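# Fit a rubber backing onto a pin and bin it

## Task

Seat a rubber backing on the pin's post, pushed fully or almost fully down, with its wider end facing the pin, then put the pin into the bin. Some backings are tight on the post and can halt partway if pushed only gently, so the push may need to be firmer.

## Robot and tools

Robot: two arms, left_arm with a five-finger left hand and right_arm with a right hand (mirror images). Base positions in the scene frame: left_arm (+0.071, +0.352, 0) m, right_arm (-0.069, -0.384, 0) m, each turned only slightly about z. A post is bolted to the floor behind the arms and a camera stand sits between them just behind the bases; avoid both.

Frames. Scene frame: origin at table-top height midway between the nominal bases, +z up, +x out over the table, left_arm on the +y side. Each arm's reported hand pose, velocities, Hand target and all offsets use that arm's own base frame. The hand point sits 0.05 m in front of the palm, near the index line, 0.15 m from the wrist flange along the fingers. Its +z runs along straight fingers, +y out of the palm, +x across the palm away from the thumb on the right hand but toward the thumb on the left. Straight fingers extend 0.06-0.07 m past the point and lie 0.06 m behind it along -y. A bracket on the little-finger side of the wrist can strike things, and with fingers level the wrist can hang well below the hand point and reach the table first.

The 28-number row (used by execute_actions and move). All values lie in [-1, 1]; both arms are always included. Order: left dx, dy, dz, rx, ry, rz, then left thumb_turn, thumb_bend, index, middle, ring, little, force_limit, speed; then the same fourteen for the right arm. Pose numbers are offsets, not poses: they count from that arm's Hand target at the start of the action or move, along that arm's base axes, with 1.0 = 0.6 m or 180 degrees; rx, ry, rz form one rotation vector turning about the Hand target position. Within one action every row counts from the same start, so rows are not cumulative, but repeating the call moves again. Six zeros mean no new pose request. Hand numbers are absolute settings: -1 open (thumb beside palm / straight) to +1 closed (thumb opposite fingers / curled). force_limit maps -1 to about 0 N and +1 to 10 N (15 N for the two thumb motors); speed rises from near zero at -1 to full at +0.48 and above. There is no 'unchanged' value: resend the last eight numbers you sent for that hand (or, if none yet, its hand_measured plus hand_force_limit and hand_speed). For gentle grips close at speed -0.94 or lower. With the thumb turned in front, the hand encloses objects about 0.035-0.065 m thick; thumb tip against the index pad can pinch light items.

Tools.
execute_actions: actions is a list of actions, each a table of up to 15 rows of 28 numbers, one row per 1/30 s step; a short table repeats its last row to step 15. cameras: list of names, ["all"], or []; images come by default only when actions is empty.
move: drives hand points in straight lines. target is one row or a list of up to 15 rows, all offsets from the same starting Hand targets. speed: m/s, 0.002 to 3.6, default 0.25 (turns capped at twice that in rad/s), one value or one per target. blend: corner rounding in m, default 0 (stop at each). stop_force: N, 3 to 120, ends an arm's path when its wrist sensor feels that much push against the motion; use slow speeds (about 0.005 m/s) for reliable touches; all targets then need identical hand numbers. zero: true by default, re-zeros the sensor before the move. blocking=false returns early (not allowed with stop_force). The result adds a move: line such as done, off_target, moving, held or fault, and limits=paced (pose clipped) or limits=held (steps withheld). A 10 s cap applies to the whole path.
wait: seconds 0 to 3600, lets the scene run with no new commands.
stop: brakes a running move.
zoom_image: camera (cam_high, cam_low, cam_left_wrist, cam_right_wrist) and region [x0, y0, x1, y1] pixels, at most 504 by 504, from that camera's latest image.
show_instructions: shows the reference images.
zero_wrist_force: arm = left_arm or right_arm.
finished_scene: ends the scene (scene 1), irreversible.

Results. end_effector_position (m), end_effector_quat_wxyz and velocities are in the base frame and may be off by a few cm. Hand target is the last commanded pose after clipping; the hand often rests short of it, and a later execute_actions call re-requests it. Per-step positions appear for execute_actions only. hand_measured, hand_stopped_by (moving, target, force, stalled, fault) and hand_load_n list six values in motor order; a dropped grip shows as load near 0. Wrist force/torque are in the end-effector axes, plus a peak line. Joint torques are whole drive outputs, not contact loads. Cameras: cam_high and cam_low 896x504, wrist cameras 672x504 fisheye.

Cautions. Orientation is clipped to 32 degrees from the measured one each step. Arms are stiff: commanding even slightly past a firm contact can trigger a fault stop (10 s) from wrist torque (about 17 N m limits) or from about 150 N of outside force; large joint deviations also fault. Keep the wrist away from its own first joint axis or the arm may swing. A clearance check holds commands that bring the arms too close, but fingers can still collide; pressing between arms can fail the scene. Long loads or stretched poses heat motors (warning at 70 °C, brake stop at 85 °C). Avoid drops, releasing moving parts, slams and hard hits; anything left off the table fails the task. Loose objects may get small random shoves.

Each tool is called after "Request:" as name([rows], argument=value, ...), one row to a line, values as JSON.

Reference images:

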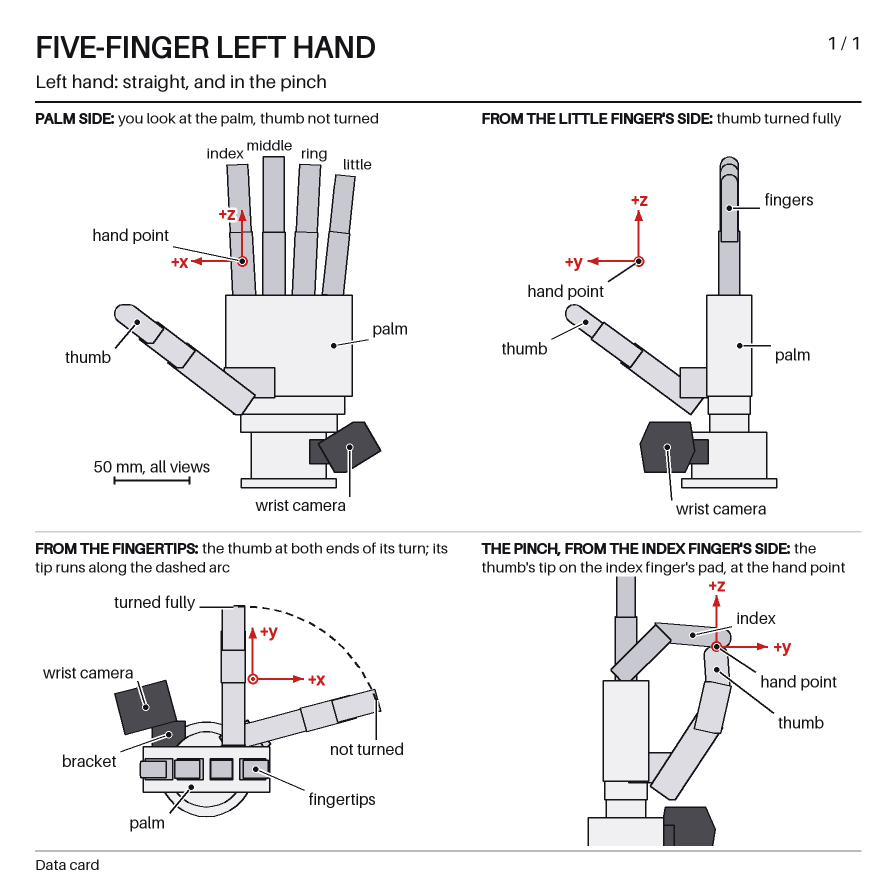

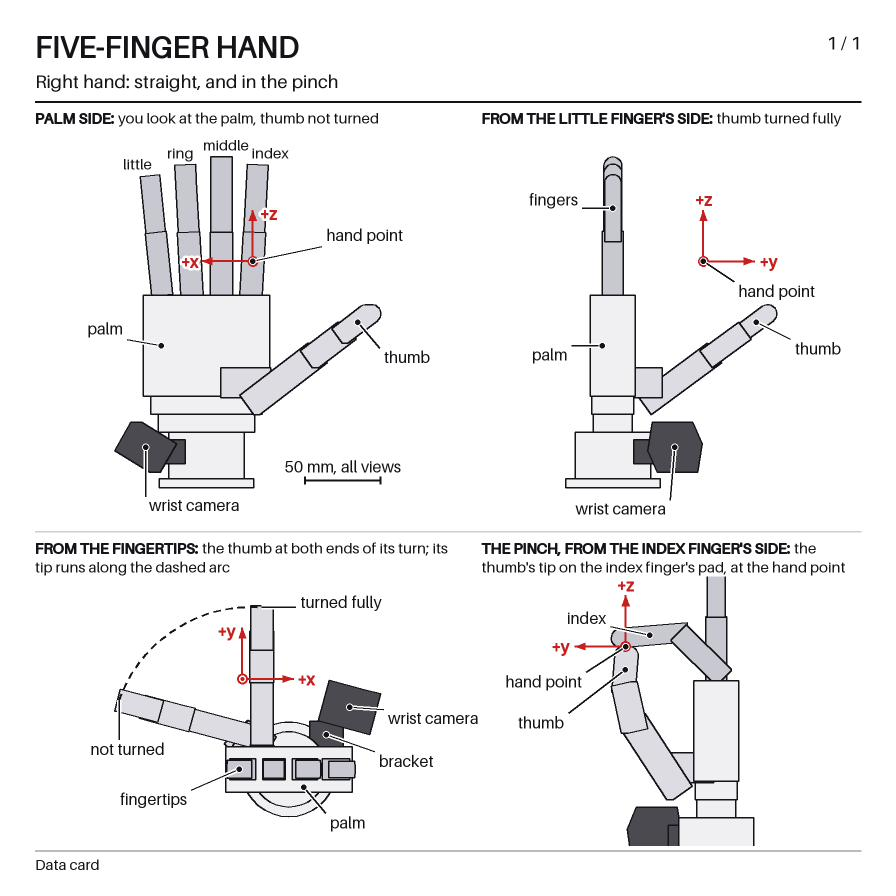

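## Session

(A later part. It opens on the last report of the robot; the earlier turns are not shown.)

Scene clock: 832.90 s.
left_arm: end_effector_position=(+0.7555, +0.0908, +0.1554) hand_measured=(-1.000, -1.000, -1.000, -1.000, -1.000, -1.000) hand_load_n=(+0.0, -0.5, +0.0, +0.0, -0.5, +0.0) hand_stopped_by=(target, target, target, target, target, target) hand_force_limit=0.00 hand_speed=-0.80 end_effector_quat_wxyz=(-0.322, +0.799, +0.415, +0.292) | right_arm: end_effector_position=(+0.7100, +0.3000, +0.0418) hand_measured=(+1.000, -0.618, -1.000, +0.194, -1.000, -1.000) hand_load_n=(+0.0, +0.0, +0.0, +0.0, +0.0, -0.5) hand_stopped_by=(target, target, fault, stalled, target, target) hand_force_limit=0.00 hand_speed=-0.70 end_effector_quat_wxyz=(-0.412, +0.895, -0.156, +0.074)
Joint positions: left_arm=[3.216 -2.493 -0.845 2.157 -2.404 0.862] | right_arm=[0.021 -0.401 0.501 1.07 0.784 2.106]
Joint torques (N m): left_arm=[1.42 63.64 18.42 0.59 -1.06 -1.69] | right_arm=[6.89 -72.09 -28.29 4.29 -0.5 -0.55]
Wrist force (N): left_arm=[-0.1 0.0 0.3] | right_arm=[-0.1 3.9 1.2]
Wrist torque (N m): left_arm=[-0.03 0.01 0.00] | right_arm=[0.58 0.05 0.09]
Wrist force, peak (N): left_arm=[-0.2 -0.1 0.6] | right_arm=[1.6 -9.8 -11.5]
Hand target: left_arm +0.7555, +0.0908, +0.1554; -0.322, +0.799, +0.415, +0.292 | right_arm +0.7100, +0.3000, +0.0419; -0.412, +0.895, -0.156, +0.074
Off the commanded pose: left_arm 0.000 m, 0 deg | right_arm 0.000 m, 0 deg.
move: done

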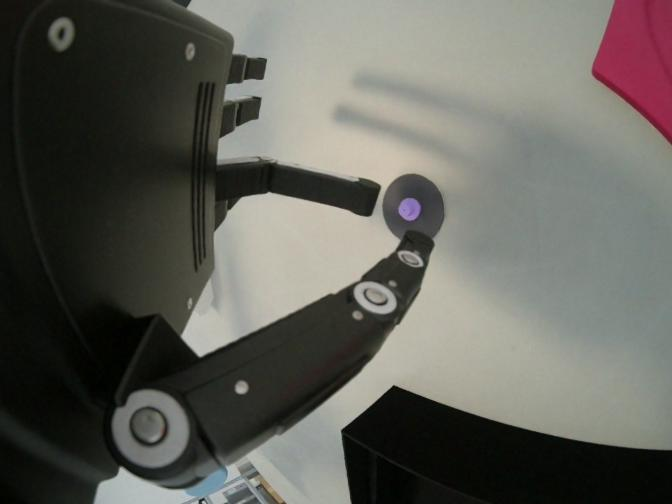

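Request:
execute_actions(actions=[], cameras=["cam_low","cam_high"])

Request:
zoom_image(camera="cam_low", region=[410, 250, 490, 310])

Request:
zoom_image(camera="cam_high", region=[400, 280, 480, 340])

Scene clock: 835.17 s.
left_arm: end_effector_position=(+0.7555, +0.0908, +0.1554) hand_measured=(-1.000, -1.000, -1.000, -1.000, -1.000, -1.000) hand_load_n=(+0.0, +0.0, +0.0, +0.0, +0.0, +0.0) hand_stopped_by=(target, target, target, target, target, target) hand_force_limit=0.00 hand_speed=-0.80 end_effector_quat_wxyz=(-0.322, +0.799, +0.415, +0.292) | right_arm: end_effector_position=(+0.7100, +0.3000, +0.0419) hand_measured=(+1.000, -0.618, -1.000, +0.194, -1.000, -1.000) hand_load_n=(+0.0, +0.0, +0.0, +0.0, +0.0, +0.0) hand_stopped_by=(target, target, fault, stalled, target, target) hand_force_limit=0.00 hand_speed=-0.70 end_effector_quat_wxyz=(-0.412, +0.895, -0.156, +0.074)
Joint positions: left_arm=[3.216 -2.493 -0.845 2.157 -2.404 0.862] | right_arm=[0.021 -0.401 0.5 1.07 0.784 2.105]
Joint velocities: within noise
Joint torques (N m): left_arm=[2.47 63.31 18.64 0.59 -1.07 -1.73] | right_arm=[6.87 -64.38 -28.41 4.37 -0.24 -0.96]
Wrist force (N): left_arm=[-0.3 -0.1 0.3] | right_arm=[-0.1 3.6 1.4]
Wrist torque (N m): left_arm=[-0.04 0.06 -0.01] | right_arm=[0.53 0.05 0.07]
Wrist force, peak (N): left_arm=[-0.1 0.0 0.6] | right_arm=[-0.5 4.1 1.5]
Hand target: left_arm +0.7555, +0.0908, +0.1554; -0.322, +0.799, +0.415, +0.292 | right_arm +0.7100, +0.3000, +0.0419; -0.412, +0.895, -0.156, +0.074
Off the commanded pose: left_arm 0.000 m, 0 deg | right_arm 0.000 m, 0 deg.
Images, in order (width x height): cam_high 896x504, cam_low 896x504.

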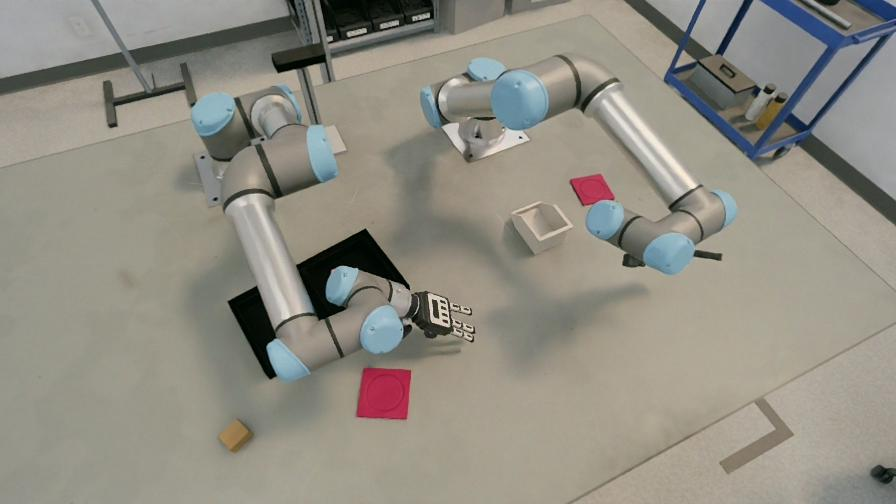

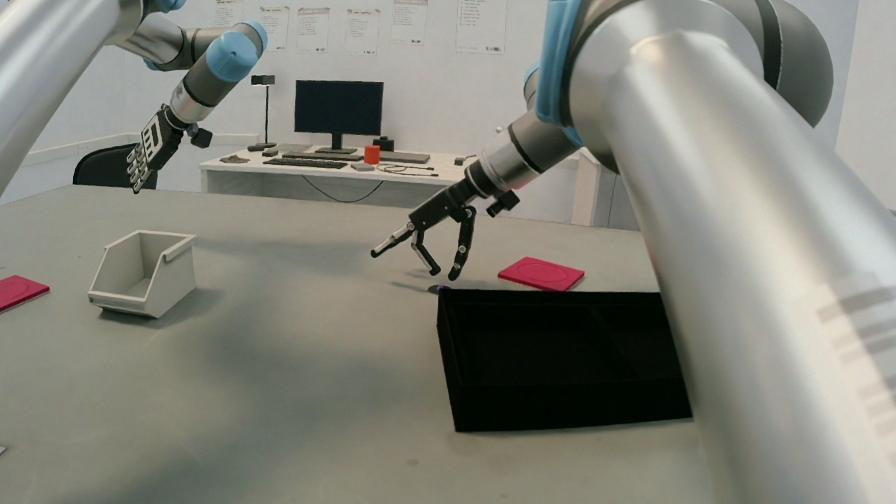

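Scaled by 6.300.

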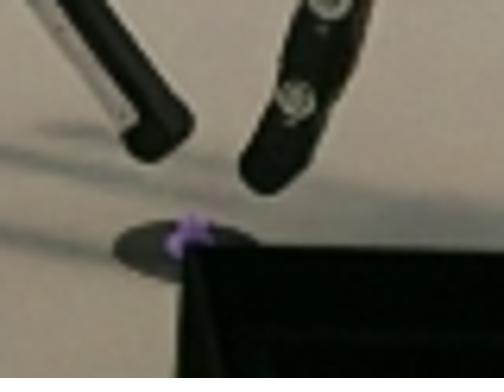

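Scaled by 6.300.

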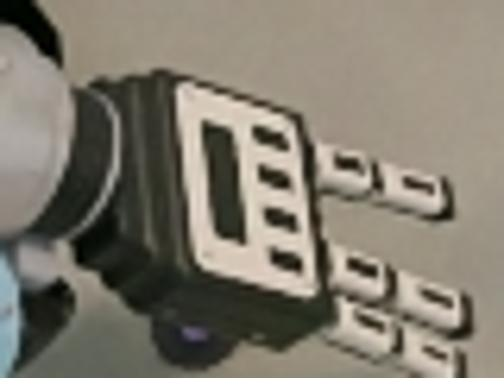

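Request:
move([
  [0,0,0,0,0,0,-1,-1,-1,-1,-1,-1,0,-0.8,0,0,0.15,0,0,0,1,-0.62,-1,0.1,-1,-1,0.0,-0.7],
  [0,0,0,0,0,0,-1,-1,-1,-1,-1,-1,0,-0.8,-0.1,-0.2,0.32,0,0,-0.1,1,-0.62,-1,0.1,-1,-1,0.0,-0.7],
  [0,0,0,0,0,0,-1,-1,-1,-1,-1,-1,0,-0.8,-0.38,-0.5,0.38,0,0,-0.27,1,-0.62,-1,0.1,-1,-1,0.0,-0.7],
], speed=0.2, blend=0.03, cameras=["cam_high","cam_low"])

Scene clock: 842.90 s.
left_arm: end_effector_position=(+0.7555, +0.0908, +0.1554) hand_measured=(-1.000, -1.000, -1.000, -1.000, -1.000, -1.000) hand_load_n=(+0.0, +0.0, +0.0, +0.0, +0.0, +0.0) hand_stopped_by=(target, target, target, target, target, target) hand_force_limit=0.00 hand_speed=-0.80 end_effector_quat_wxyz=(-0.322, +0.799, +0.415, +0.292) | right_arm: end_effector_position=(+0.4820, +0.0001, +0.2698) hand_measured=(+1.000, -0.618, -1.000, +0.194, -1.000, -1.000) hand_load_n=(+0.0, +0.0, +0.0, +0.0, +0.0, +0.0) hand_stopped_by=(target, target, fault, stalled, target, target) hand_force_limit=0.00 hand_speed=-0.70 end_effector_quat_wxyz=(-0.345, +0.751, -0.510, +0.237)
Joint positions: left_arm=[3.216 -2.493 -0.845 2.157 -2.404 0.862] | right_arm=[-0.609 -1.496 1.633 0.857 0.887 2.366]
Joint torques (N m): left_arm=[1.29 62.82 18.32 0.7 -0.93 -1.69] | right_arm=[-8.63 -36.66 -5.66 3.86 -2.01 -1.57]
Wrist force (N): left_arm=[-0.2 0.0 0.4] | right_arm=[-0.3 3.6 1.7]
Wrist torque (N m): left_arm=[-0.03 0.04 -0.01] | right_arm=[0.54 0.09 0.15]
Wrist force, peak (N): left_arm=[-0.3 0.1 0.6] | right_arm=[-0.4 4.9 2.2]
Hand target: left_arm +0.7555, +0.0908, +0.1554; -0.322, +0.799, +0.415, +0.292 | right_arm +0.4820, +0.0000, +0.2699; -0.345, +0.751, -0.510, +0.237
Off the commanded pose: left_arm 0.000 m, 0 deg | right_arm 0.000 m, 0 deg.
move: done

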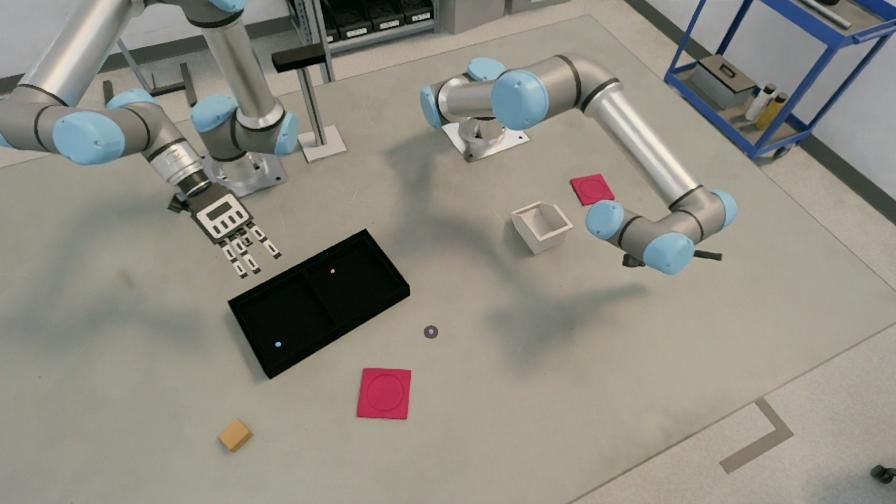

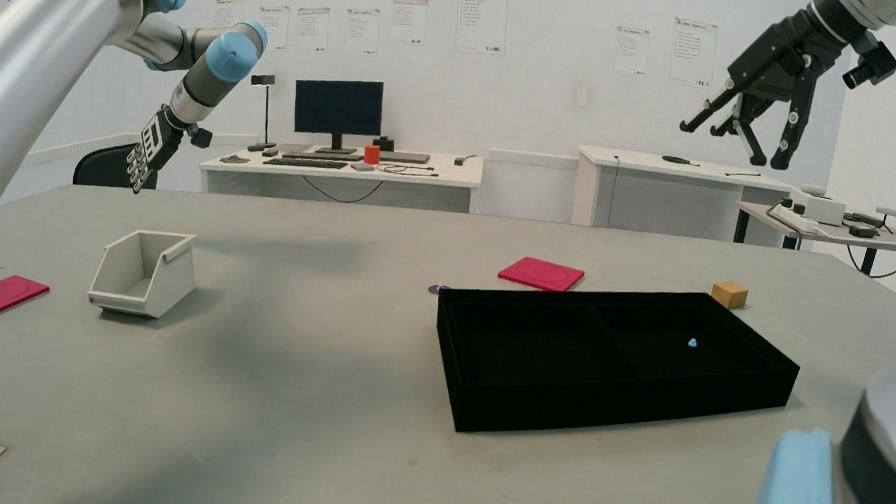

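Request:
move(target=[0,0,0.167,0.077,0.2927,-0.2401,1,-0.5,0.1,-1,-1,-1,0,-0.5,0,0,0,0,0,0,1,-0.62,-1,0.1,-1,-1,0.0,-0.7], speed=0.4, cameras=["cam_high","cam_left_wrist"])

Scene clock: 850.33 s.
left_arm: end_effector_position=(+0.7543, +0.0910, +0.2550) hand_measured=(+1.000, -0.500, +0.100, -1.000, -1.000, -1.000) hand_load_n=(+0.0, +0.0, +0.0, +0.0, +0.0, +0.0) hand_stopped_by=(target, target, target, target, target, target) hand_force_limit=0.00 hand_speed=-0.50 end_effector_quat_wxyz=(-0.438, +0.887, -0.119, +0.087) | right_arm: end_effector_position=(+0.4820, +0.0000, +0.2699) hand_measured=(+1.000, -0.618, -1.000, +0.194, -1.000, -1.000) hand_load_n=(+0.0, +0.0, +0.0, +0.5, +0.0, +0.0) hand_stopped_by=(target, target, fault, stalled, target, target) hand_force_limit=0.00 hand_speed=-0.70 end_effector_quat_wxyz=(-0.345, +0.751, -0.510, +0.237)
Joint positions: left_arm=[3.261 -2.697 -0.035 1.684 -2.374 2.184] | right_arm=[-0.609 -1.496 1.633 0.857 0.887 2.365]
Joint torques (N m): left_arm=[-3.1 54 25.57 -3.35 -1.78 1.89] | right_arm=[-9.26 -35.78 -6.58 3.96 -2.22 -1.53]
Wrist force (N): left_arm=[0.1 1.0 0.5] | right_arm=[0.0 3.8 1.6]
Wrist torque (N m): left_arm=[0.08 0.08 -0.08] | right_arm=[0.56 0.04 0.19]
Wrist force, peak (N): left_arm=[0.1 1.4 0.4] | right_arm=[-0.2 4.1 1.8]
Hand target: left_arm +0.7555, +0.0908, +0.2556; -0.431, +0.893, -0.115, +0.056 | right_arm +0.4820, +0.0000, +0.2699; -0.345, +0.751, -0.510, +0.237
Off the commanded pose: left_arm 0.001 m, 4 deg | right_arm 0.000 m, 0 deg.
elbow stopped short (left arm): the move would have taken joint 3 (elbow) straighter than the controller allows.
move: off_target (left_arm)

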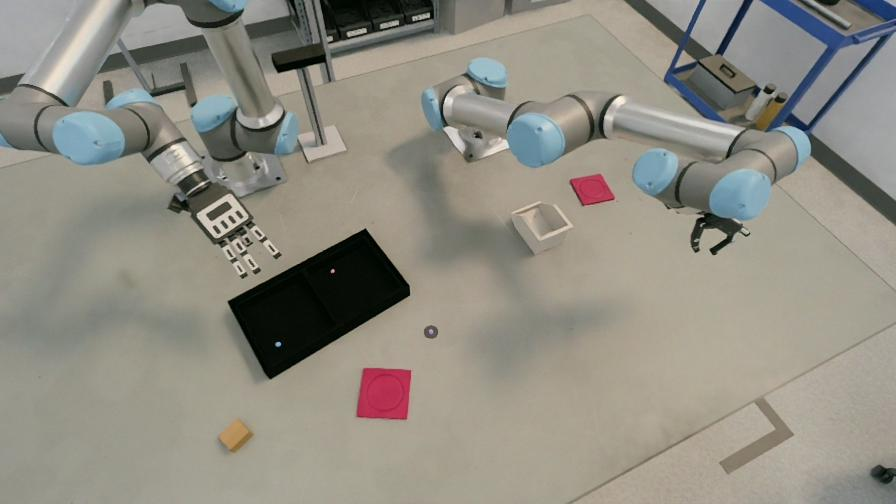

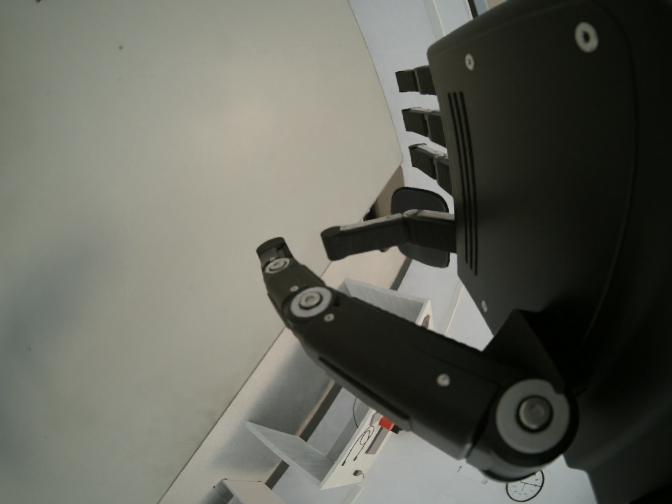

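Request:
move(target=[-0.259,-0.318,0,0,0,-0.4167,1,-0.5,0.1,-1,-1,-1,0,-0.5,0,0,0,0,0,0,1,-0.62,-1,0.1,-1,-1,0.0,-0.7], speed=0.35, cameras=["cam_high","cam_left_wrist"])

Scene clock: 853.87 s.
left_arm: end_effector_position=(+0.6001, -0.1000, +0.2556) hand_measured=(+1.000, -0.500, +0.100, -1.000, -1.000, -1.000) hand_load_n=(+0.0, +0.0, +0.0, +0.0, +0.0, +0.0) hand_stopped_by=(target, target, target, target, target, target) hand_force_limit=0.00 hand_speed=-0.50 end_effector_quat_wxyz=(-0.308, +0.639, -0.635, +0.306) | right_arm: end_effector_position=(+0.4820, +0.0000, +0.2699) hand_measured=(+1.000, -0.618, -1.000, +0.194, -1.000, -1.000) hand_load_n=(+0.0, +0.0, +0.0, +0.0, +0.0, +0.0) hand_stopped_by=(target, target, fault, stalled, target, target) hand_force_limit=0.00 hand_speed=-0.70 end_effector_quat_wxyz=(-0.345, +0.751, -0.510, +0.237)
Joint positions: left_arm=[3.287 -1.806 -1.437 2.566 -1.461 3.228] | right_arm=[-0.609 -1.496 1.633 0.857 0.887 2.365]
Joint torques (N m): left_arm=[9.34 42.53 12.23 -1.44 1.46 1.77] | right_arm=[-9.24 -35.5 -5.56 3.72 -1.95 -1.48]
Wrist force (N): left_arm=[0.0 0.8 0.6] | right_arm=[-0.2 4.1 1.6]
Wrist torque (N m): left_arm=[0.02 0.13 -0.05] | right_arm=[0.61 0.06 0.19]
Wrist force, peak (N): left_arm=[0.5 1.5 0.5] | right_arm=[-0.4 4.1 1.9]
Hand target: left_arm +0.6001, -0.1000, +0.2556; -0.308, +0.639, -0.635, +0.307 | right_arm +0.4820, +0.0000, +0.2699; -0.345, +0.751, -0.510, +0.237
Off the commanded pose: left_arm 0.000 m, 0 deg | right_arm 0.000 m, 0 deg.
move: done

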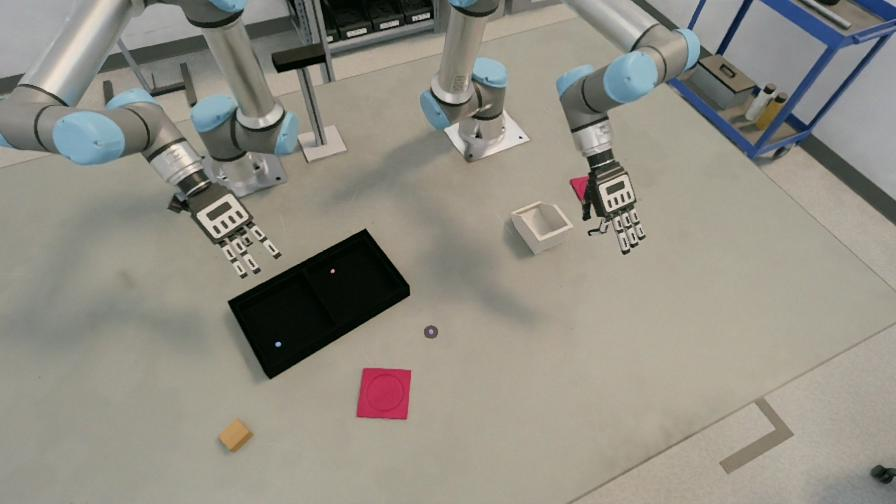

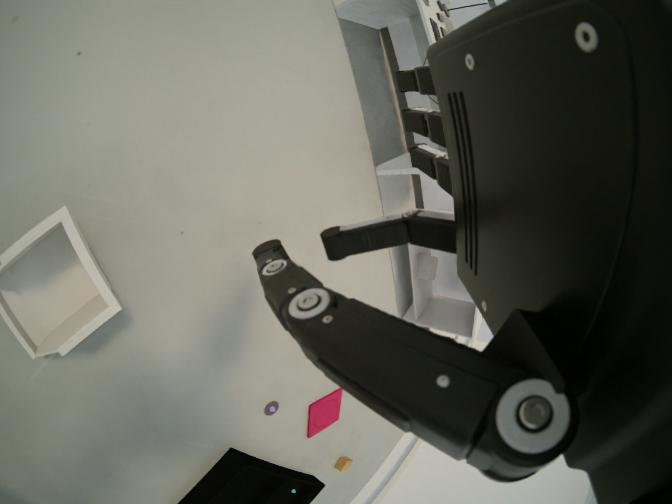

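Request:
move(target=[-0.0768,-0.5867,-0.226,0,0,-0.25,1,-0.55,0.1,-1,-1,-1,0,-0.5,0,0,0,0,0,0,1,-0.62,-1,0.1,-1,-1,0.0,-0.7], speed=0.25, cameras=["cam_high","cam_low","cam_left_wrist"])

Scene clock: 858.37 s.
left_arm: end_effector_position=(+0.5540, -0.4520, +0.1200) hand_measured=(+1.000, -0.550, +0.100, -1.000, -1.000, -1.000) hand_load_n=(+0.0, +0.0, +0.0, +0.0, +0.0, +0.0) hand_stopped_by=(target, target, target, target, target, target) hand_force_limit=0.00 hand_speed=-0.50 end_effector_quat_wxyz=(+0.167, -0.347, +0.831, -0.401) | right_arm: end_effector_position=(+0.4820, +0.0000, +0.2699) hand_measured=(+1.000, -0.618, -1.000, +0.194, -1.000, -1.000) hand_load_n=(+0.5, +0.0, +0.0, +0.0, +0.0, +0.0) hand_stopped_by=(target, target, fault, stalled, target, target) hand_force_limit=0.00 hand_speed=-0.70 end_effector_quat_wxyz=(-0.345, +0.751, -0.510, +0.237)
Joint positions: left_arm=[2.778 -2.163 -1.282 2.729 -1.248 3.41] | right_arm=[-0.609 -1.496 1.633 0.857 0.887 2.365]
Joint torques (N m): left_arm=[-6.19 39.41 26.87 -2.6 1.71 1.89] | right_arm=[-9.11 -35.89 -4.99 3.93 -2.09 -1.01]
Wrist force (N): left_arm=[0.1 0.2 0.7] | right_arm=[-0.3 3.7 1.8]
Wrist torque (N m): left_arm=[-0.04 0.08 -0.02] | right_arm=[0.55 0.07 0.17]
Wrist force, peak (N): left_arm=[1.2 0.2 1.4] | right_arm=[-0.4 4.2 1.3]
Hand target: left_arm +0.5540, -0.4520, +0.1200; +0.167, -0.347, +0.831, -0.401 | right_arm +0.4820, +0.0000, +0.2699; -0.345, +0.751, -0.510, +0.237
Off the commanded pose: left_arm 0.000 m, 0 deg | right_arm 0.000 m, 0 deg.
move: done

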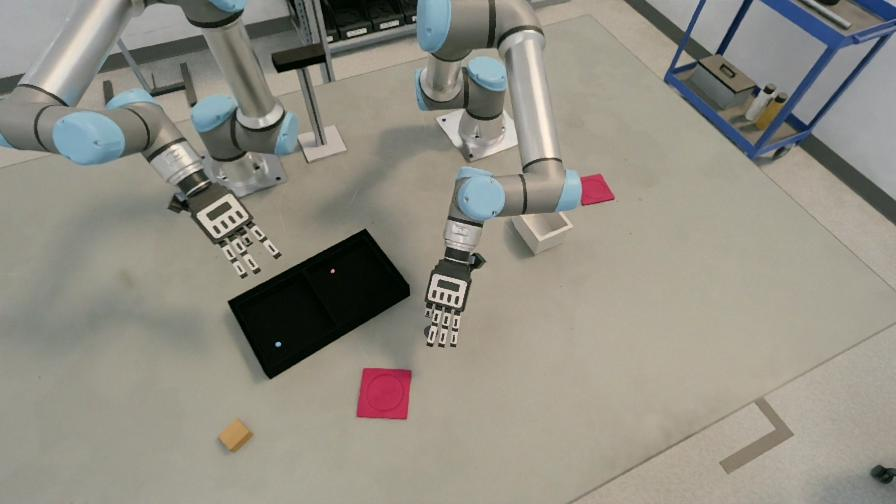

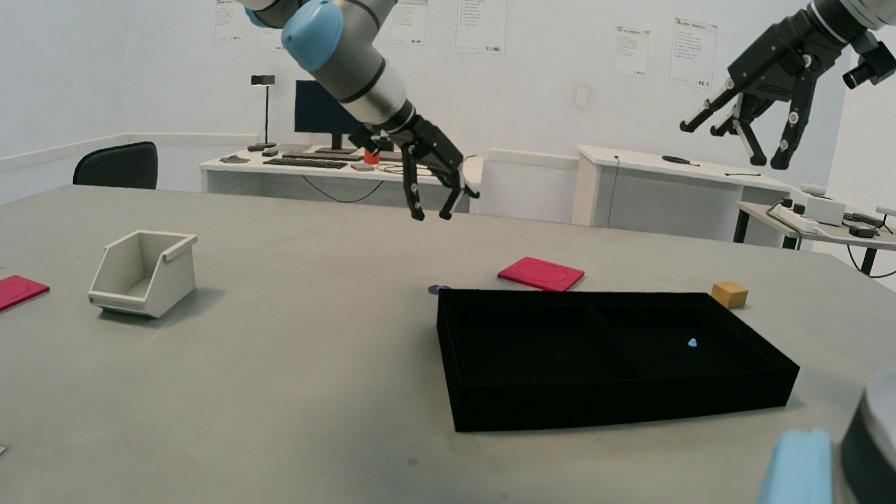

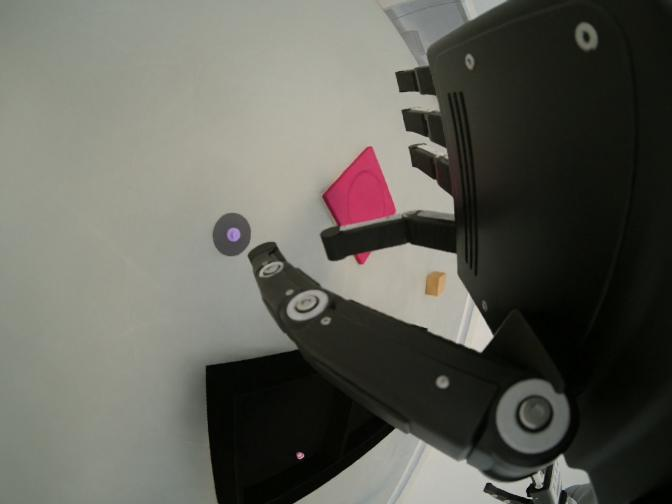

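Request:
move(target=[0,0,-0.1,0,0,0,1,-0.62,0.15,-1,-1,-1,0,-0.5,0,0,0,0,0,0,1,-0.62,-1,0.1,-1,-1,0.0,-0.7], speed=0.12, cameras=["cam_low","cam_left_wrist"])

Scene clock: 860.67 s.
left_arm: end_effector_position=(+0.5540, -0.4520, +0.0600) hand_measured=(+1.000, -0.620, +0.150, -1.000, -1.000, -1.000) hand_load_n=(+0.0, +0.0, +0.0, +0.0, +0.0, +0.0) hand_stopped_by=(target, target, target, target, target, target) hand_force_limit=0.00 hand_speed=-0.50 end_effector_quat_wxyz=(+0.167, -0.347, +0.831, -0.401) | right_arm: end_effector_position=(+0.4820, +0.0000, +0.2699) hand_measured=(+1.000, -0.618, -1.000, +0.194, -1.000, -1.000) hand_load_n=(+0.0, +0.0, +0.0, +0.0, +0.0, +0.0) hand_stopped_by=(target, target, fault, stalled, target, target) hand_force_limit=0.00 hand_speed=-0.70 end_effector_quat_wxyz=(-0.345, +0.751, -0.510, +0.237)
Joint positions: left_arm=[2.778 -2.215 -1.358 2.857 -1.248 3.41] | right_arm=[-0.609 -1.496 1.633 0.857 0.887 2.365]
Joint torques (N m): left_arm=[6.63 40.47 10.4 1.9 0.3 -1.85] | right_arm=[-9.6 -36.88 -5.24 3.87 -2.05 -1.44]
Wrist force (N): left_arm=[0.0 0.1 0.8] | right_arm=[-0.1 3.7 1.6]
Wrist torque (N m): left_arm=[-0.07 0.10 -0.02] | right_arm=[0.55 0.05 0.18]
Wrist force, peak (N): left_arm=[0.0 0.7 1.2] | right_arm=[-0.1 4.1 1.7]
Hand target: left_arm +0.5540, -0.4520, +0.0600; +0.167, -0.347, +0.831, -0.401 | right_arm +0.4820, +0.0000, +0.2699; -0.345, +0.751, -0.510, +0.237
Off the commanded pose: left_arm 0.000 m, 0 deg | right_arm 0.000 m, 0 deg.
move: done

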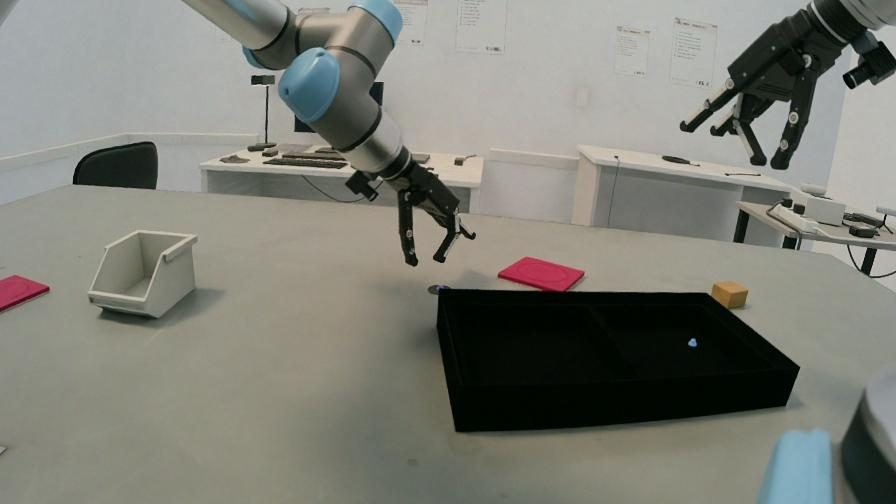

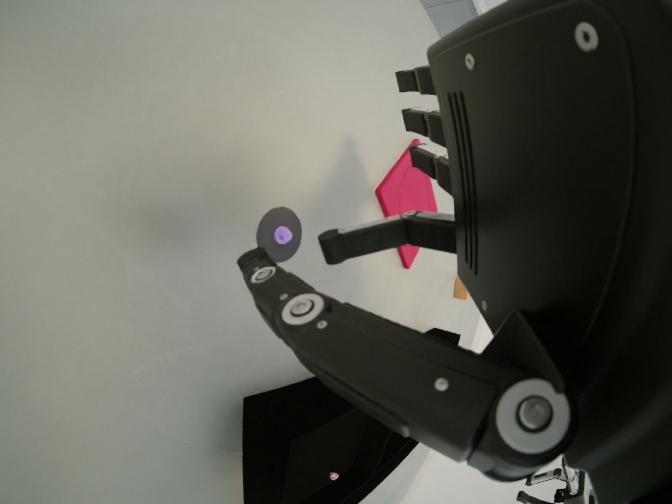

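Request:
move(target=[0.0165,-0.0165,-0.025,0,0,0,1,-0.62,0.15,-1,-1,-1,0,-0.5,0,0,0,0,0,0,1,-0.62,-1,0.1,-1,-1,0.0,-0.7], speed=0.08, cameras=["cam_left_wrist"])

Scene clock: 863.37 s.
left_arm: end_effector_position=(+0.5639, -0.4619, +0.0450) hand_measured=(+1.000, -0.620, +0.150, -1.000, -1.000, -1.000) hand_load_n=(+0.0, +0.0, +0.0, +0.0, +0.0, +0.0) hand_stopped_by=(target, target, target, target, target, target) hand_force_limit=0.00 hand_speed=-0.50 end_effector_quat_wxyz=(+0.167, -0.347, +0.831, -0.401) | right_arm: end_effector_position=(+0.4820, +0.0000, +0.2699) hand_measured=(+1.000, -0.618, -1.000, +0.194, -1.000, -1.000) hand_load_n=(+0.0, +0.0, +0.0, +0.0, +0.0, +0.0) hand_stopped_by=(target, target, fault, stalled, target, target) hand_force_limit=0.00 hand_speed=-0.70 end_effector_quat_wxyz=(-0.345, +0.751, -0.510, +0.237)
Joint positions: left_arm=[2.768 -2.261 -1.32 2.868 -1.256 3.402] | right_arm=[-0.609 -1.496 1.633 0.857 0.887 2.365]
Joint torques (N m): left_arm=[-5.61 41.51 25.88 1.62 -0.68 -1.75] | right_arm=[-9.45 -35.95 -6.16 3.73 -1.9 -1.2]
Wrist force (N): left_arm=[0.1 -0.1 0.6] | right_arm=[-0.2 3.7 1.7]
Wrist torque (N m): left_arm=[-0.09 0.06 -0.02] | right_arm=[0.55 0.06 0.17]
Wrist force, peak (N): left_arm=[0.1 0.4 1.1] | right_arm=[-0.2 4.0 1.8]
Hand target: left_arm +0.5639, -0.4619, +0.0450; +0.167, -0.347, +0.831, -0.401 | right_arm +0.4820, +0.0000, +0.2699; -0.345, +0.751, -0.510, +0.237
Off the commanded pose: left_arm 0.000 m, 0 deg | right_arm 0.000 m, 0 deg.
move: done

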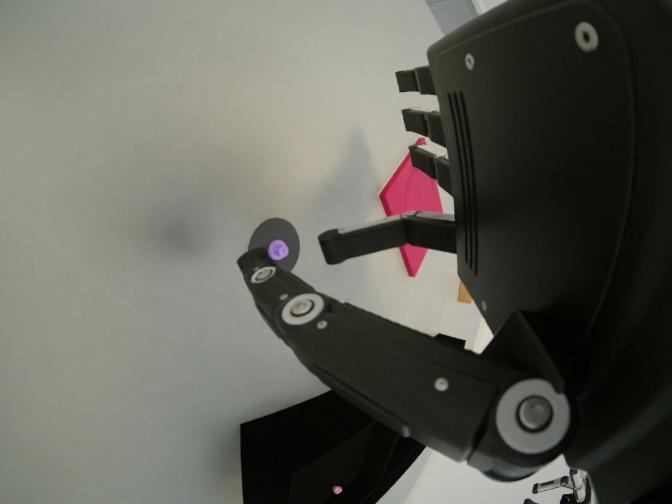

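Request:
move(target=[-0.0,-0.025,0.015,0,0,0,1,-0.43,0.33,-1,-1,-1,-0.7,-0.9,0,0,0,0,0,0,1,-0.62,-1,0.1,-1,-1,0.0,-0.7], speed=0.08, cameras=["cam_left_wrist"])

Request:
zoom_image(camera="cam_left_wrist", region=[210, 180, 370, 300])

Scene clock: 866.20 s.
left_arm: end_effector_position=(+0.5639, -0.4769, +0.0540) hand_measured=(+1.000, -0.430, +0.330, -1.000, -1.000, -1.000) hand_load_n=(+0.0, +0.0, +0.0, +0.0, +0.0, -0.5) hand_stopped_by=(target, target, target, target, target, target) hand_force_limit=-0.70 hand_speed=-0.90 end_effector_quat_wxyz=(+0.167, -0.347, +0.831, -0.401) | right_arm: end_effector_position=(+0.4820, +0.0000, +0.2699) hand_measured=(+1.000, -0.618, -1.000, +0.194, -1.000, -1.000) hand_load_n=(+0.0, +0.0, +0.0, +0.0, +0.0, +0.0) hand_stopped_by=(target, target, fault, stalled, target, target) hand_force_limit=0.00 hand_speed=-0.70 end_effector_quat_wxyz=(-0.345, +0.751, -0.510, +0.237)
Joint positions: left_arm=[2.743 -2.271 -1.277 2.839 -1.275 3.386] | right_arm=[-0.609 -1.496 1.633 0.857 0.887 2.365]
Joint torques (N m): left_arm=[-6.05 42.73 25.94 -2.64 -1.04 -2.11] | right_arm=[-9.06 -36.22 -5.71 3.85 -2.1 -0.99]
Wrist force (N): left_arm=[0.0 0.2 0.5] | right_arm=[-0.4 3.8 1.7]
Wrist torque (N m): left_arm=[-0.05 0.09 0.14] | right_arm=[0.56 0.08 0.16]
Wrist force, peak (N): left_arm=[-0.5 -0.8 1.0] | right_arm=[-0.5 4.1 1.9]
Hand target: left_arm +0.5639, -0.4769, +0.0540; +0.167, -0.347, +0.831, -0.401 | right_arm +0.4820, +0.0000, +0.2699; -0.345, +0.751, -0.510, +0.237
Off the commanded pose: left_arm 0.000 m, 0 deg | right_arm 0.000 m, 0 deg.
move: done

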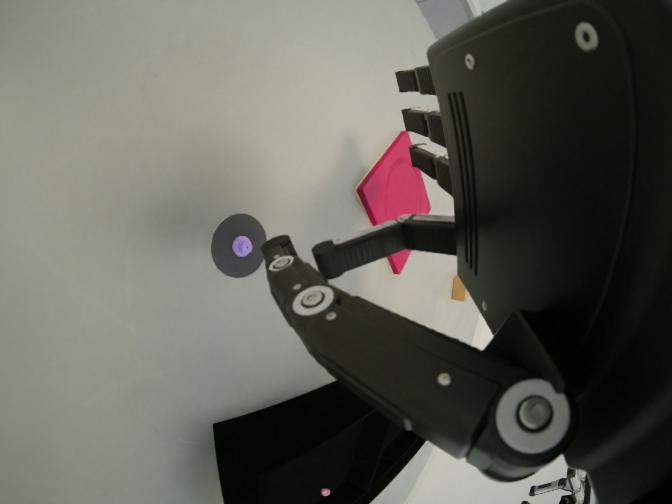

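Scaled by 3.150 from the camera's image (finer frame: 960x720).

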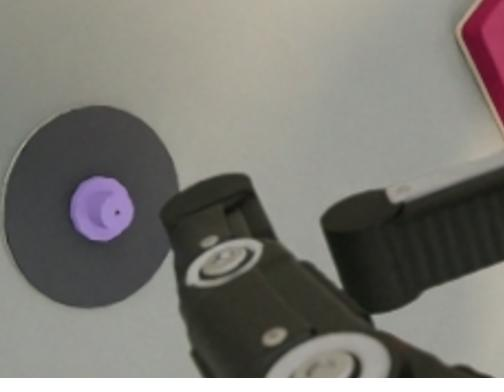

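Request:
move(target=[-0.0,-0.0,-0.04,0,0,0,1,-0.58,0.3,-1,-1,-1,-0.7,-0.7,0,0,0,0,0,0,1,-0.62,-1,0.1,-1,-1,0.0,-0.7], speed=0.06, cameras=["cam_left_wrist"])

Request:
zoom_image(camera="cam_left_wrist", region=[210, 180, 370, 300])

Scene clock: 869.47 s.
left_arm: end_effector_position=(+0.5639, -0.4769, +0.0300) hand_measured=(+1.000, -0.580, +0.300, -1.000, -1.000, -1.000) hand_load_n=(+0.0, +0.0, +0.0, +0.0, +0.0, +0.0) hand_stopped_by=(target, target, target, target, target, target) hand_force_limit=-0.70 hand_speed=-0.70 end_effector_quat_wxyz=(+0.167, -0.347, +0.831, -0.401) | right_arm: end_effector_position=(+0.4820, +0.0000, +0.2699) hand_measured=(+1.000, -0.618, -1.000, +0.194, -1.000, -1.000) hand_load_n=(+0.0, +0.0, -0.5, +0.0, +0.0, +0.0) hand_stopped_by=(target, target, fault, stalled, target, target) hand_force_limit=0.00 hand_speed=-0.70 end_effector_quat_wxyz=(-0.345, +0.751, -0.510, +0.237)
Joint positions: left_arm=[2.743 -2.295 -1.301 2.887 -1.275 3.386] | right_arm=[-0.609 -1.496 1.633 0.857 0.887 2.365]
Joint torques (N m): left_arm=[-2.46 43.71 9.66 1.84 -0.77 0.31] | right_arm=[-9.44 -35.31 -6.3 3.87 -1.94 -1.02]
Wrist force (N): left_arm=[-0.1 0.0 0.5] | right_arm=[-0.4 3.7 2.1]
Wrist torque (N m): left_arm=[-0.07 0.10 0.14] | right_arm=[0.53 0.08 0.16]
Wrist force, peak (N): left_arm=[0.3 0.9 0.1] | right_arm=[-0.2 4.0 2.0]
Hand target: left_arm +0.5639, -0.4769, +0.0300; +0.167, -0.347, +0.831, -0.401 | right_arm +0.4820, +0.0000, +0.2699; -0.345, +0.751, -0.510, +0.237
Off the commanded pose: left_arm 0.000 m, 0 deg | right_arm 0.000 m, 0 deg.
move: done

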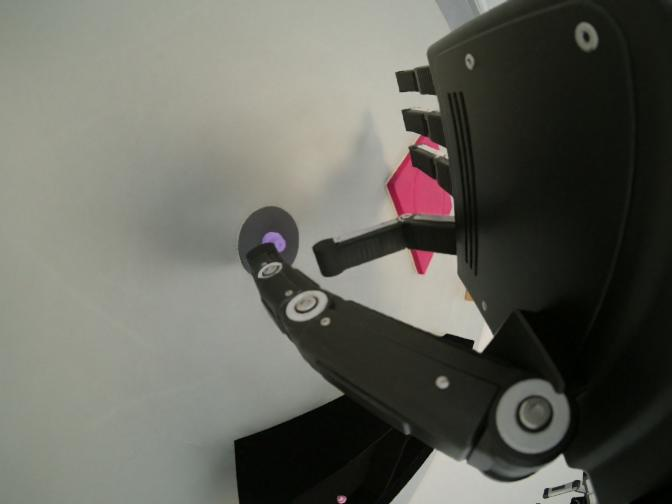

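Scaled by 3.150 from the camera's image (finer frame: 960x720).

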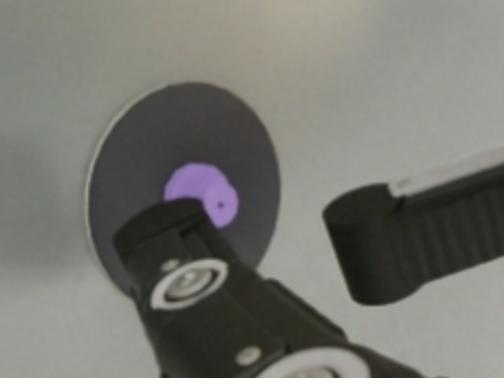

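Request:
move(target=[-0.003,0.003,-0.0133,0,0,0,1,-0.63,0.3,-1,-1,-1,-0.7,-0.7,0,0,0,0,0,0,1,-0.62,-1,0.1,-1,-1,0.0,-0.7], speed=0.02, stop_force=4, cameras=["cam_left_wrist"])

Request:
zoom_image(camera="cam_left_wrist", region=[210, 180, 370, 300])

Scene clock: 872.37 s.
left_arm: end_effector_position=(+0.5621, -0.4751, +0.0220) hand_measured=(+1.000, -0.630, +0.300, -1.000, -1.000, -1.000) hand_load_n=(+0.0, +0.0, +0.0, +0.0, +0.0, +0.0) hand_stopped_by=(target, target, target, target, target, target) hand_force_limit=-0.70 hand_speed=-0.70 end_effector_quat_wxyz=(+0.167, -0.347, +0.831, -0.401) | right_arm: end_effector_position=(+0.4820, +0.0000, +0.2699) hand_measured=(+1.000, -0.618, -1.000, +0.194, -1.000, -1.000) hand_load_n=(+0.0, +0.0, +0.0, +0.0, +0.0, +0.0) hand_stopped_by=(target, target, fault, stalled, target, target) hand_force_limit=0.00 hand_speed=-0.70 end_effector_quat_wxyz=(-0.345, +0.751, -0.510, +0.237)
Joint positions: left_arm=[2.745 -2.299 -1.318 2.907 -1.274 3.387] | right_arm=[-0.609 -1.496 1.633 0.857 0.887 2.365]
Joint torques (N m): left_arm=[9.53 42.83 8.56 1.87 0.59 1.43] | right_arm=[-10.16 -35.52 -6.39 3.79 -2.1 -0.9]
Wrist force (N): left_arm=[0.0 0.1 0.5] | right_arm=[-0.1 3.6 1.5]
Wrist torque (N m): left_arm=[-0.06 0.09 0.14] | right_arm=[0.55 0.05 0.18]
Wrist force, peak (N): left_arm=[0.0 0.1 0.9] | right_arm=[0.1 4.1 1.8]
Hand target: left_arm +0.5621, -0.4751, +0.0220; +0.167, -0.347, +0.831, -0.401 | right_arm +0.4820, +0.0000, +0.2699; -0.345, +0.751, -0.510, +0.237
Off the commanded pose: left_arm 0.000 m, 0 deg | right_arm 0.000 m, 0 deg.
move: done

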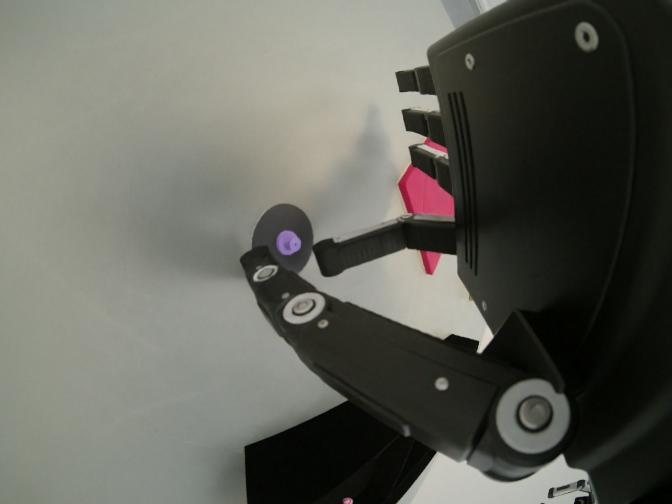

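Scaled by 3.150 from the camera's image (finer frame: 960x720).

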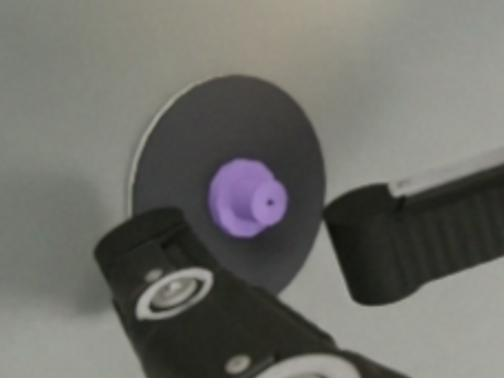

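Request:
zoom_image(camera="cam_left_wrist", region=[248, 196, 318, 276])

Scaled by 6.300 from the camera's image (finer frame: 960x720).

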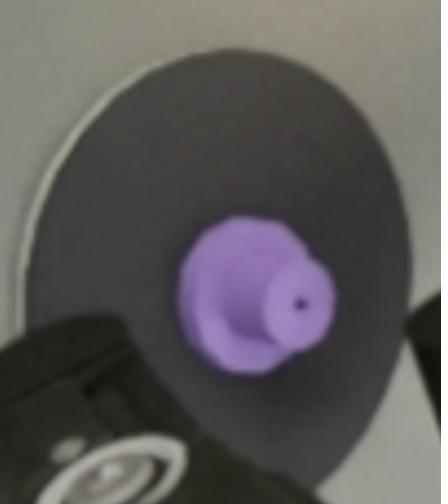

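Request:
execute_actions(actions=[])

Request:
zoom_image(camera="cam_left_wrist", region=[220, 180, 380, 300])

Scene clock: 881.70 s.
left_arm: end_effector_position=(+0.5621, -0.4751, +0.0220) hand_measured=(+1.000, -0.630, +0.300, -1.000, -1.000, -1.000) hand_load_n=(+0.0, +0.0, +0.0, +0.0, +0.0, +0.0) hand_stopped_by=(target, target, target, target, target, target) hand_force_limit=-0.70 hand_speed=-0.70 end_effector_quat_wxyz=(+0.167, -0.347, +0.831, -0.401) | right_arm: end_effector_position=(+0.4820, +0.0000, +0.2699) hand_measured=(+1.000, -0.618, -1.000, +0.194, -1.000, -1.000) hand_load_n=(+0.0, +0.0, +0.0, +0.0, +0.0, +0.0) hand_stopped_by=(target, target, fault, stalled, target, target) hand_force_limit=0.00 hand_speed=-0.70 end_effector_quat_wxyz=(-0.345, +0.751, -0.510, +0.237)
Joint positions: left_arm=[2.745 -2.299 -1.318 2.907 -1.274 3.387] | right_arm=[-0.609 -1.496 1.633 0.857 0.887 2.365]
Joint velocities: within noise
Joint torques (N m): left_arm=[9.22 42.63 10.01 1.91 0.65 1.25] | right_arm=[-8.29 -35.24 -6.84 4.12 -1.76 -1.01]
Wrist force (N): left_arm=[0.0 0.0 0.6] | right_arm=[-0.1 3.7 1.5]
Wrist torque (N m): left_arm=[-0.08 0.09 0.14] | right_arm=[0.56 0.06 0.17]
Wrist force, peak (N): left_arm=[0.0 0.2 0.9] | right_arm=[-0.2 4.0 1.9]
Hand target: left_arm +0.5621, -0.4751, +0.0220; +0.167, -0.347, +0.831, -0.401 | right_arm +0.4820, +0.0000, +0.2699; -0.345, +0.751, -0.510, +0.237
Off the commanded pose: left_arm 0.000 m, 0 deg | right_arm 0.000 m, 0 deg.

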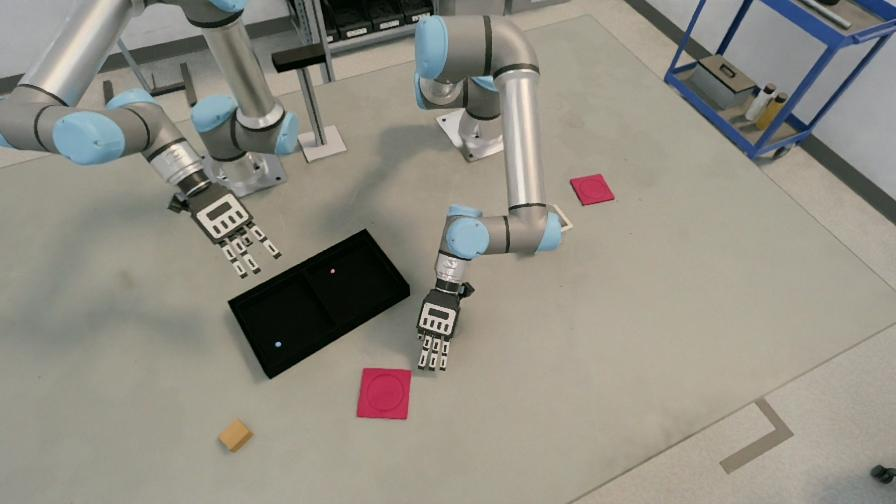

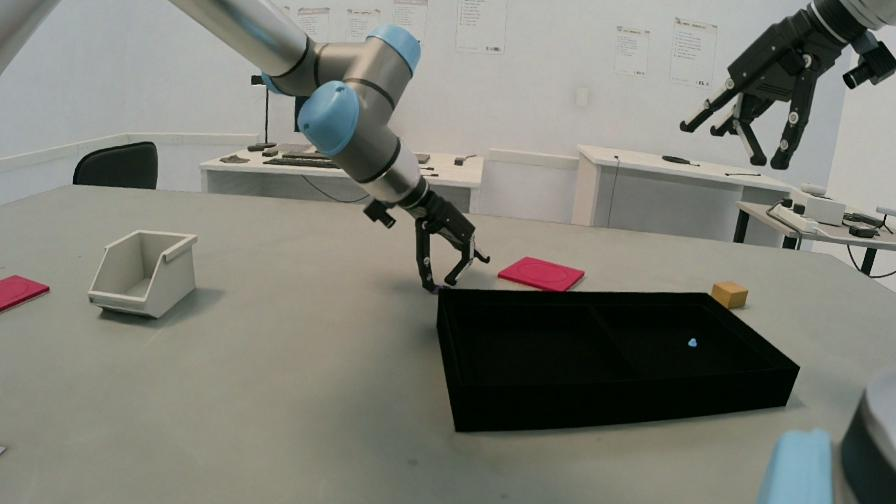

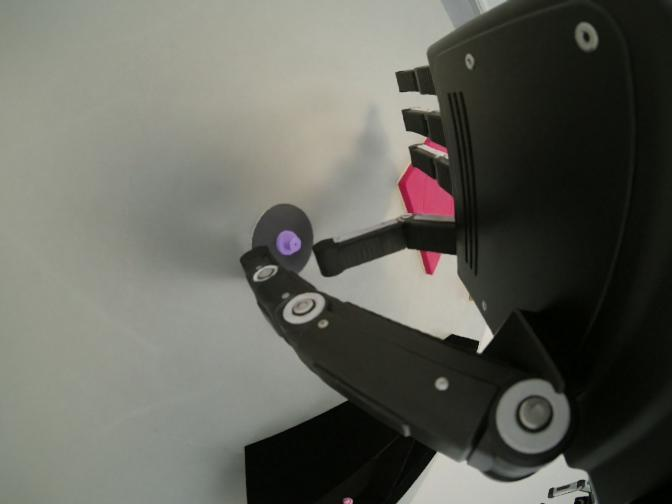

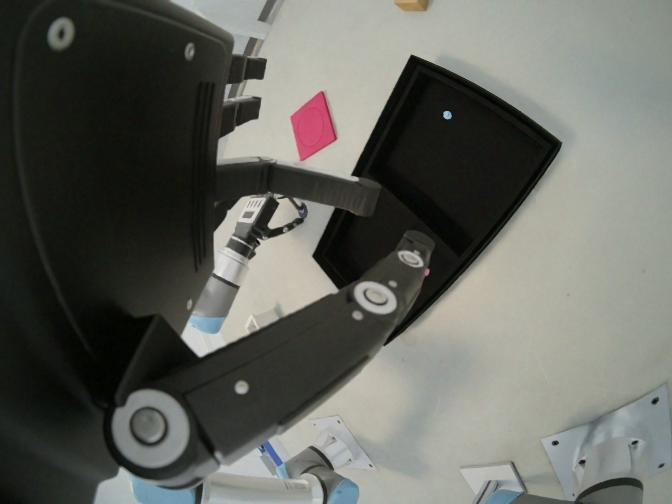

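Scaled by 3.150 from the camera's image (finer frame: 960x720).

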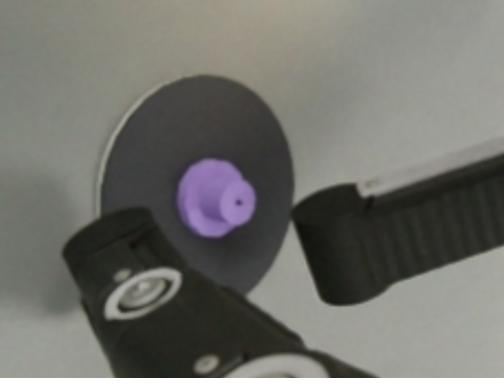

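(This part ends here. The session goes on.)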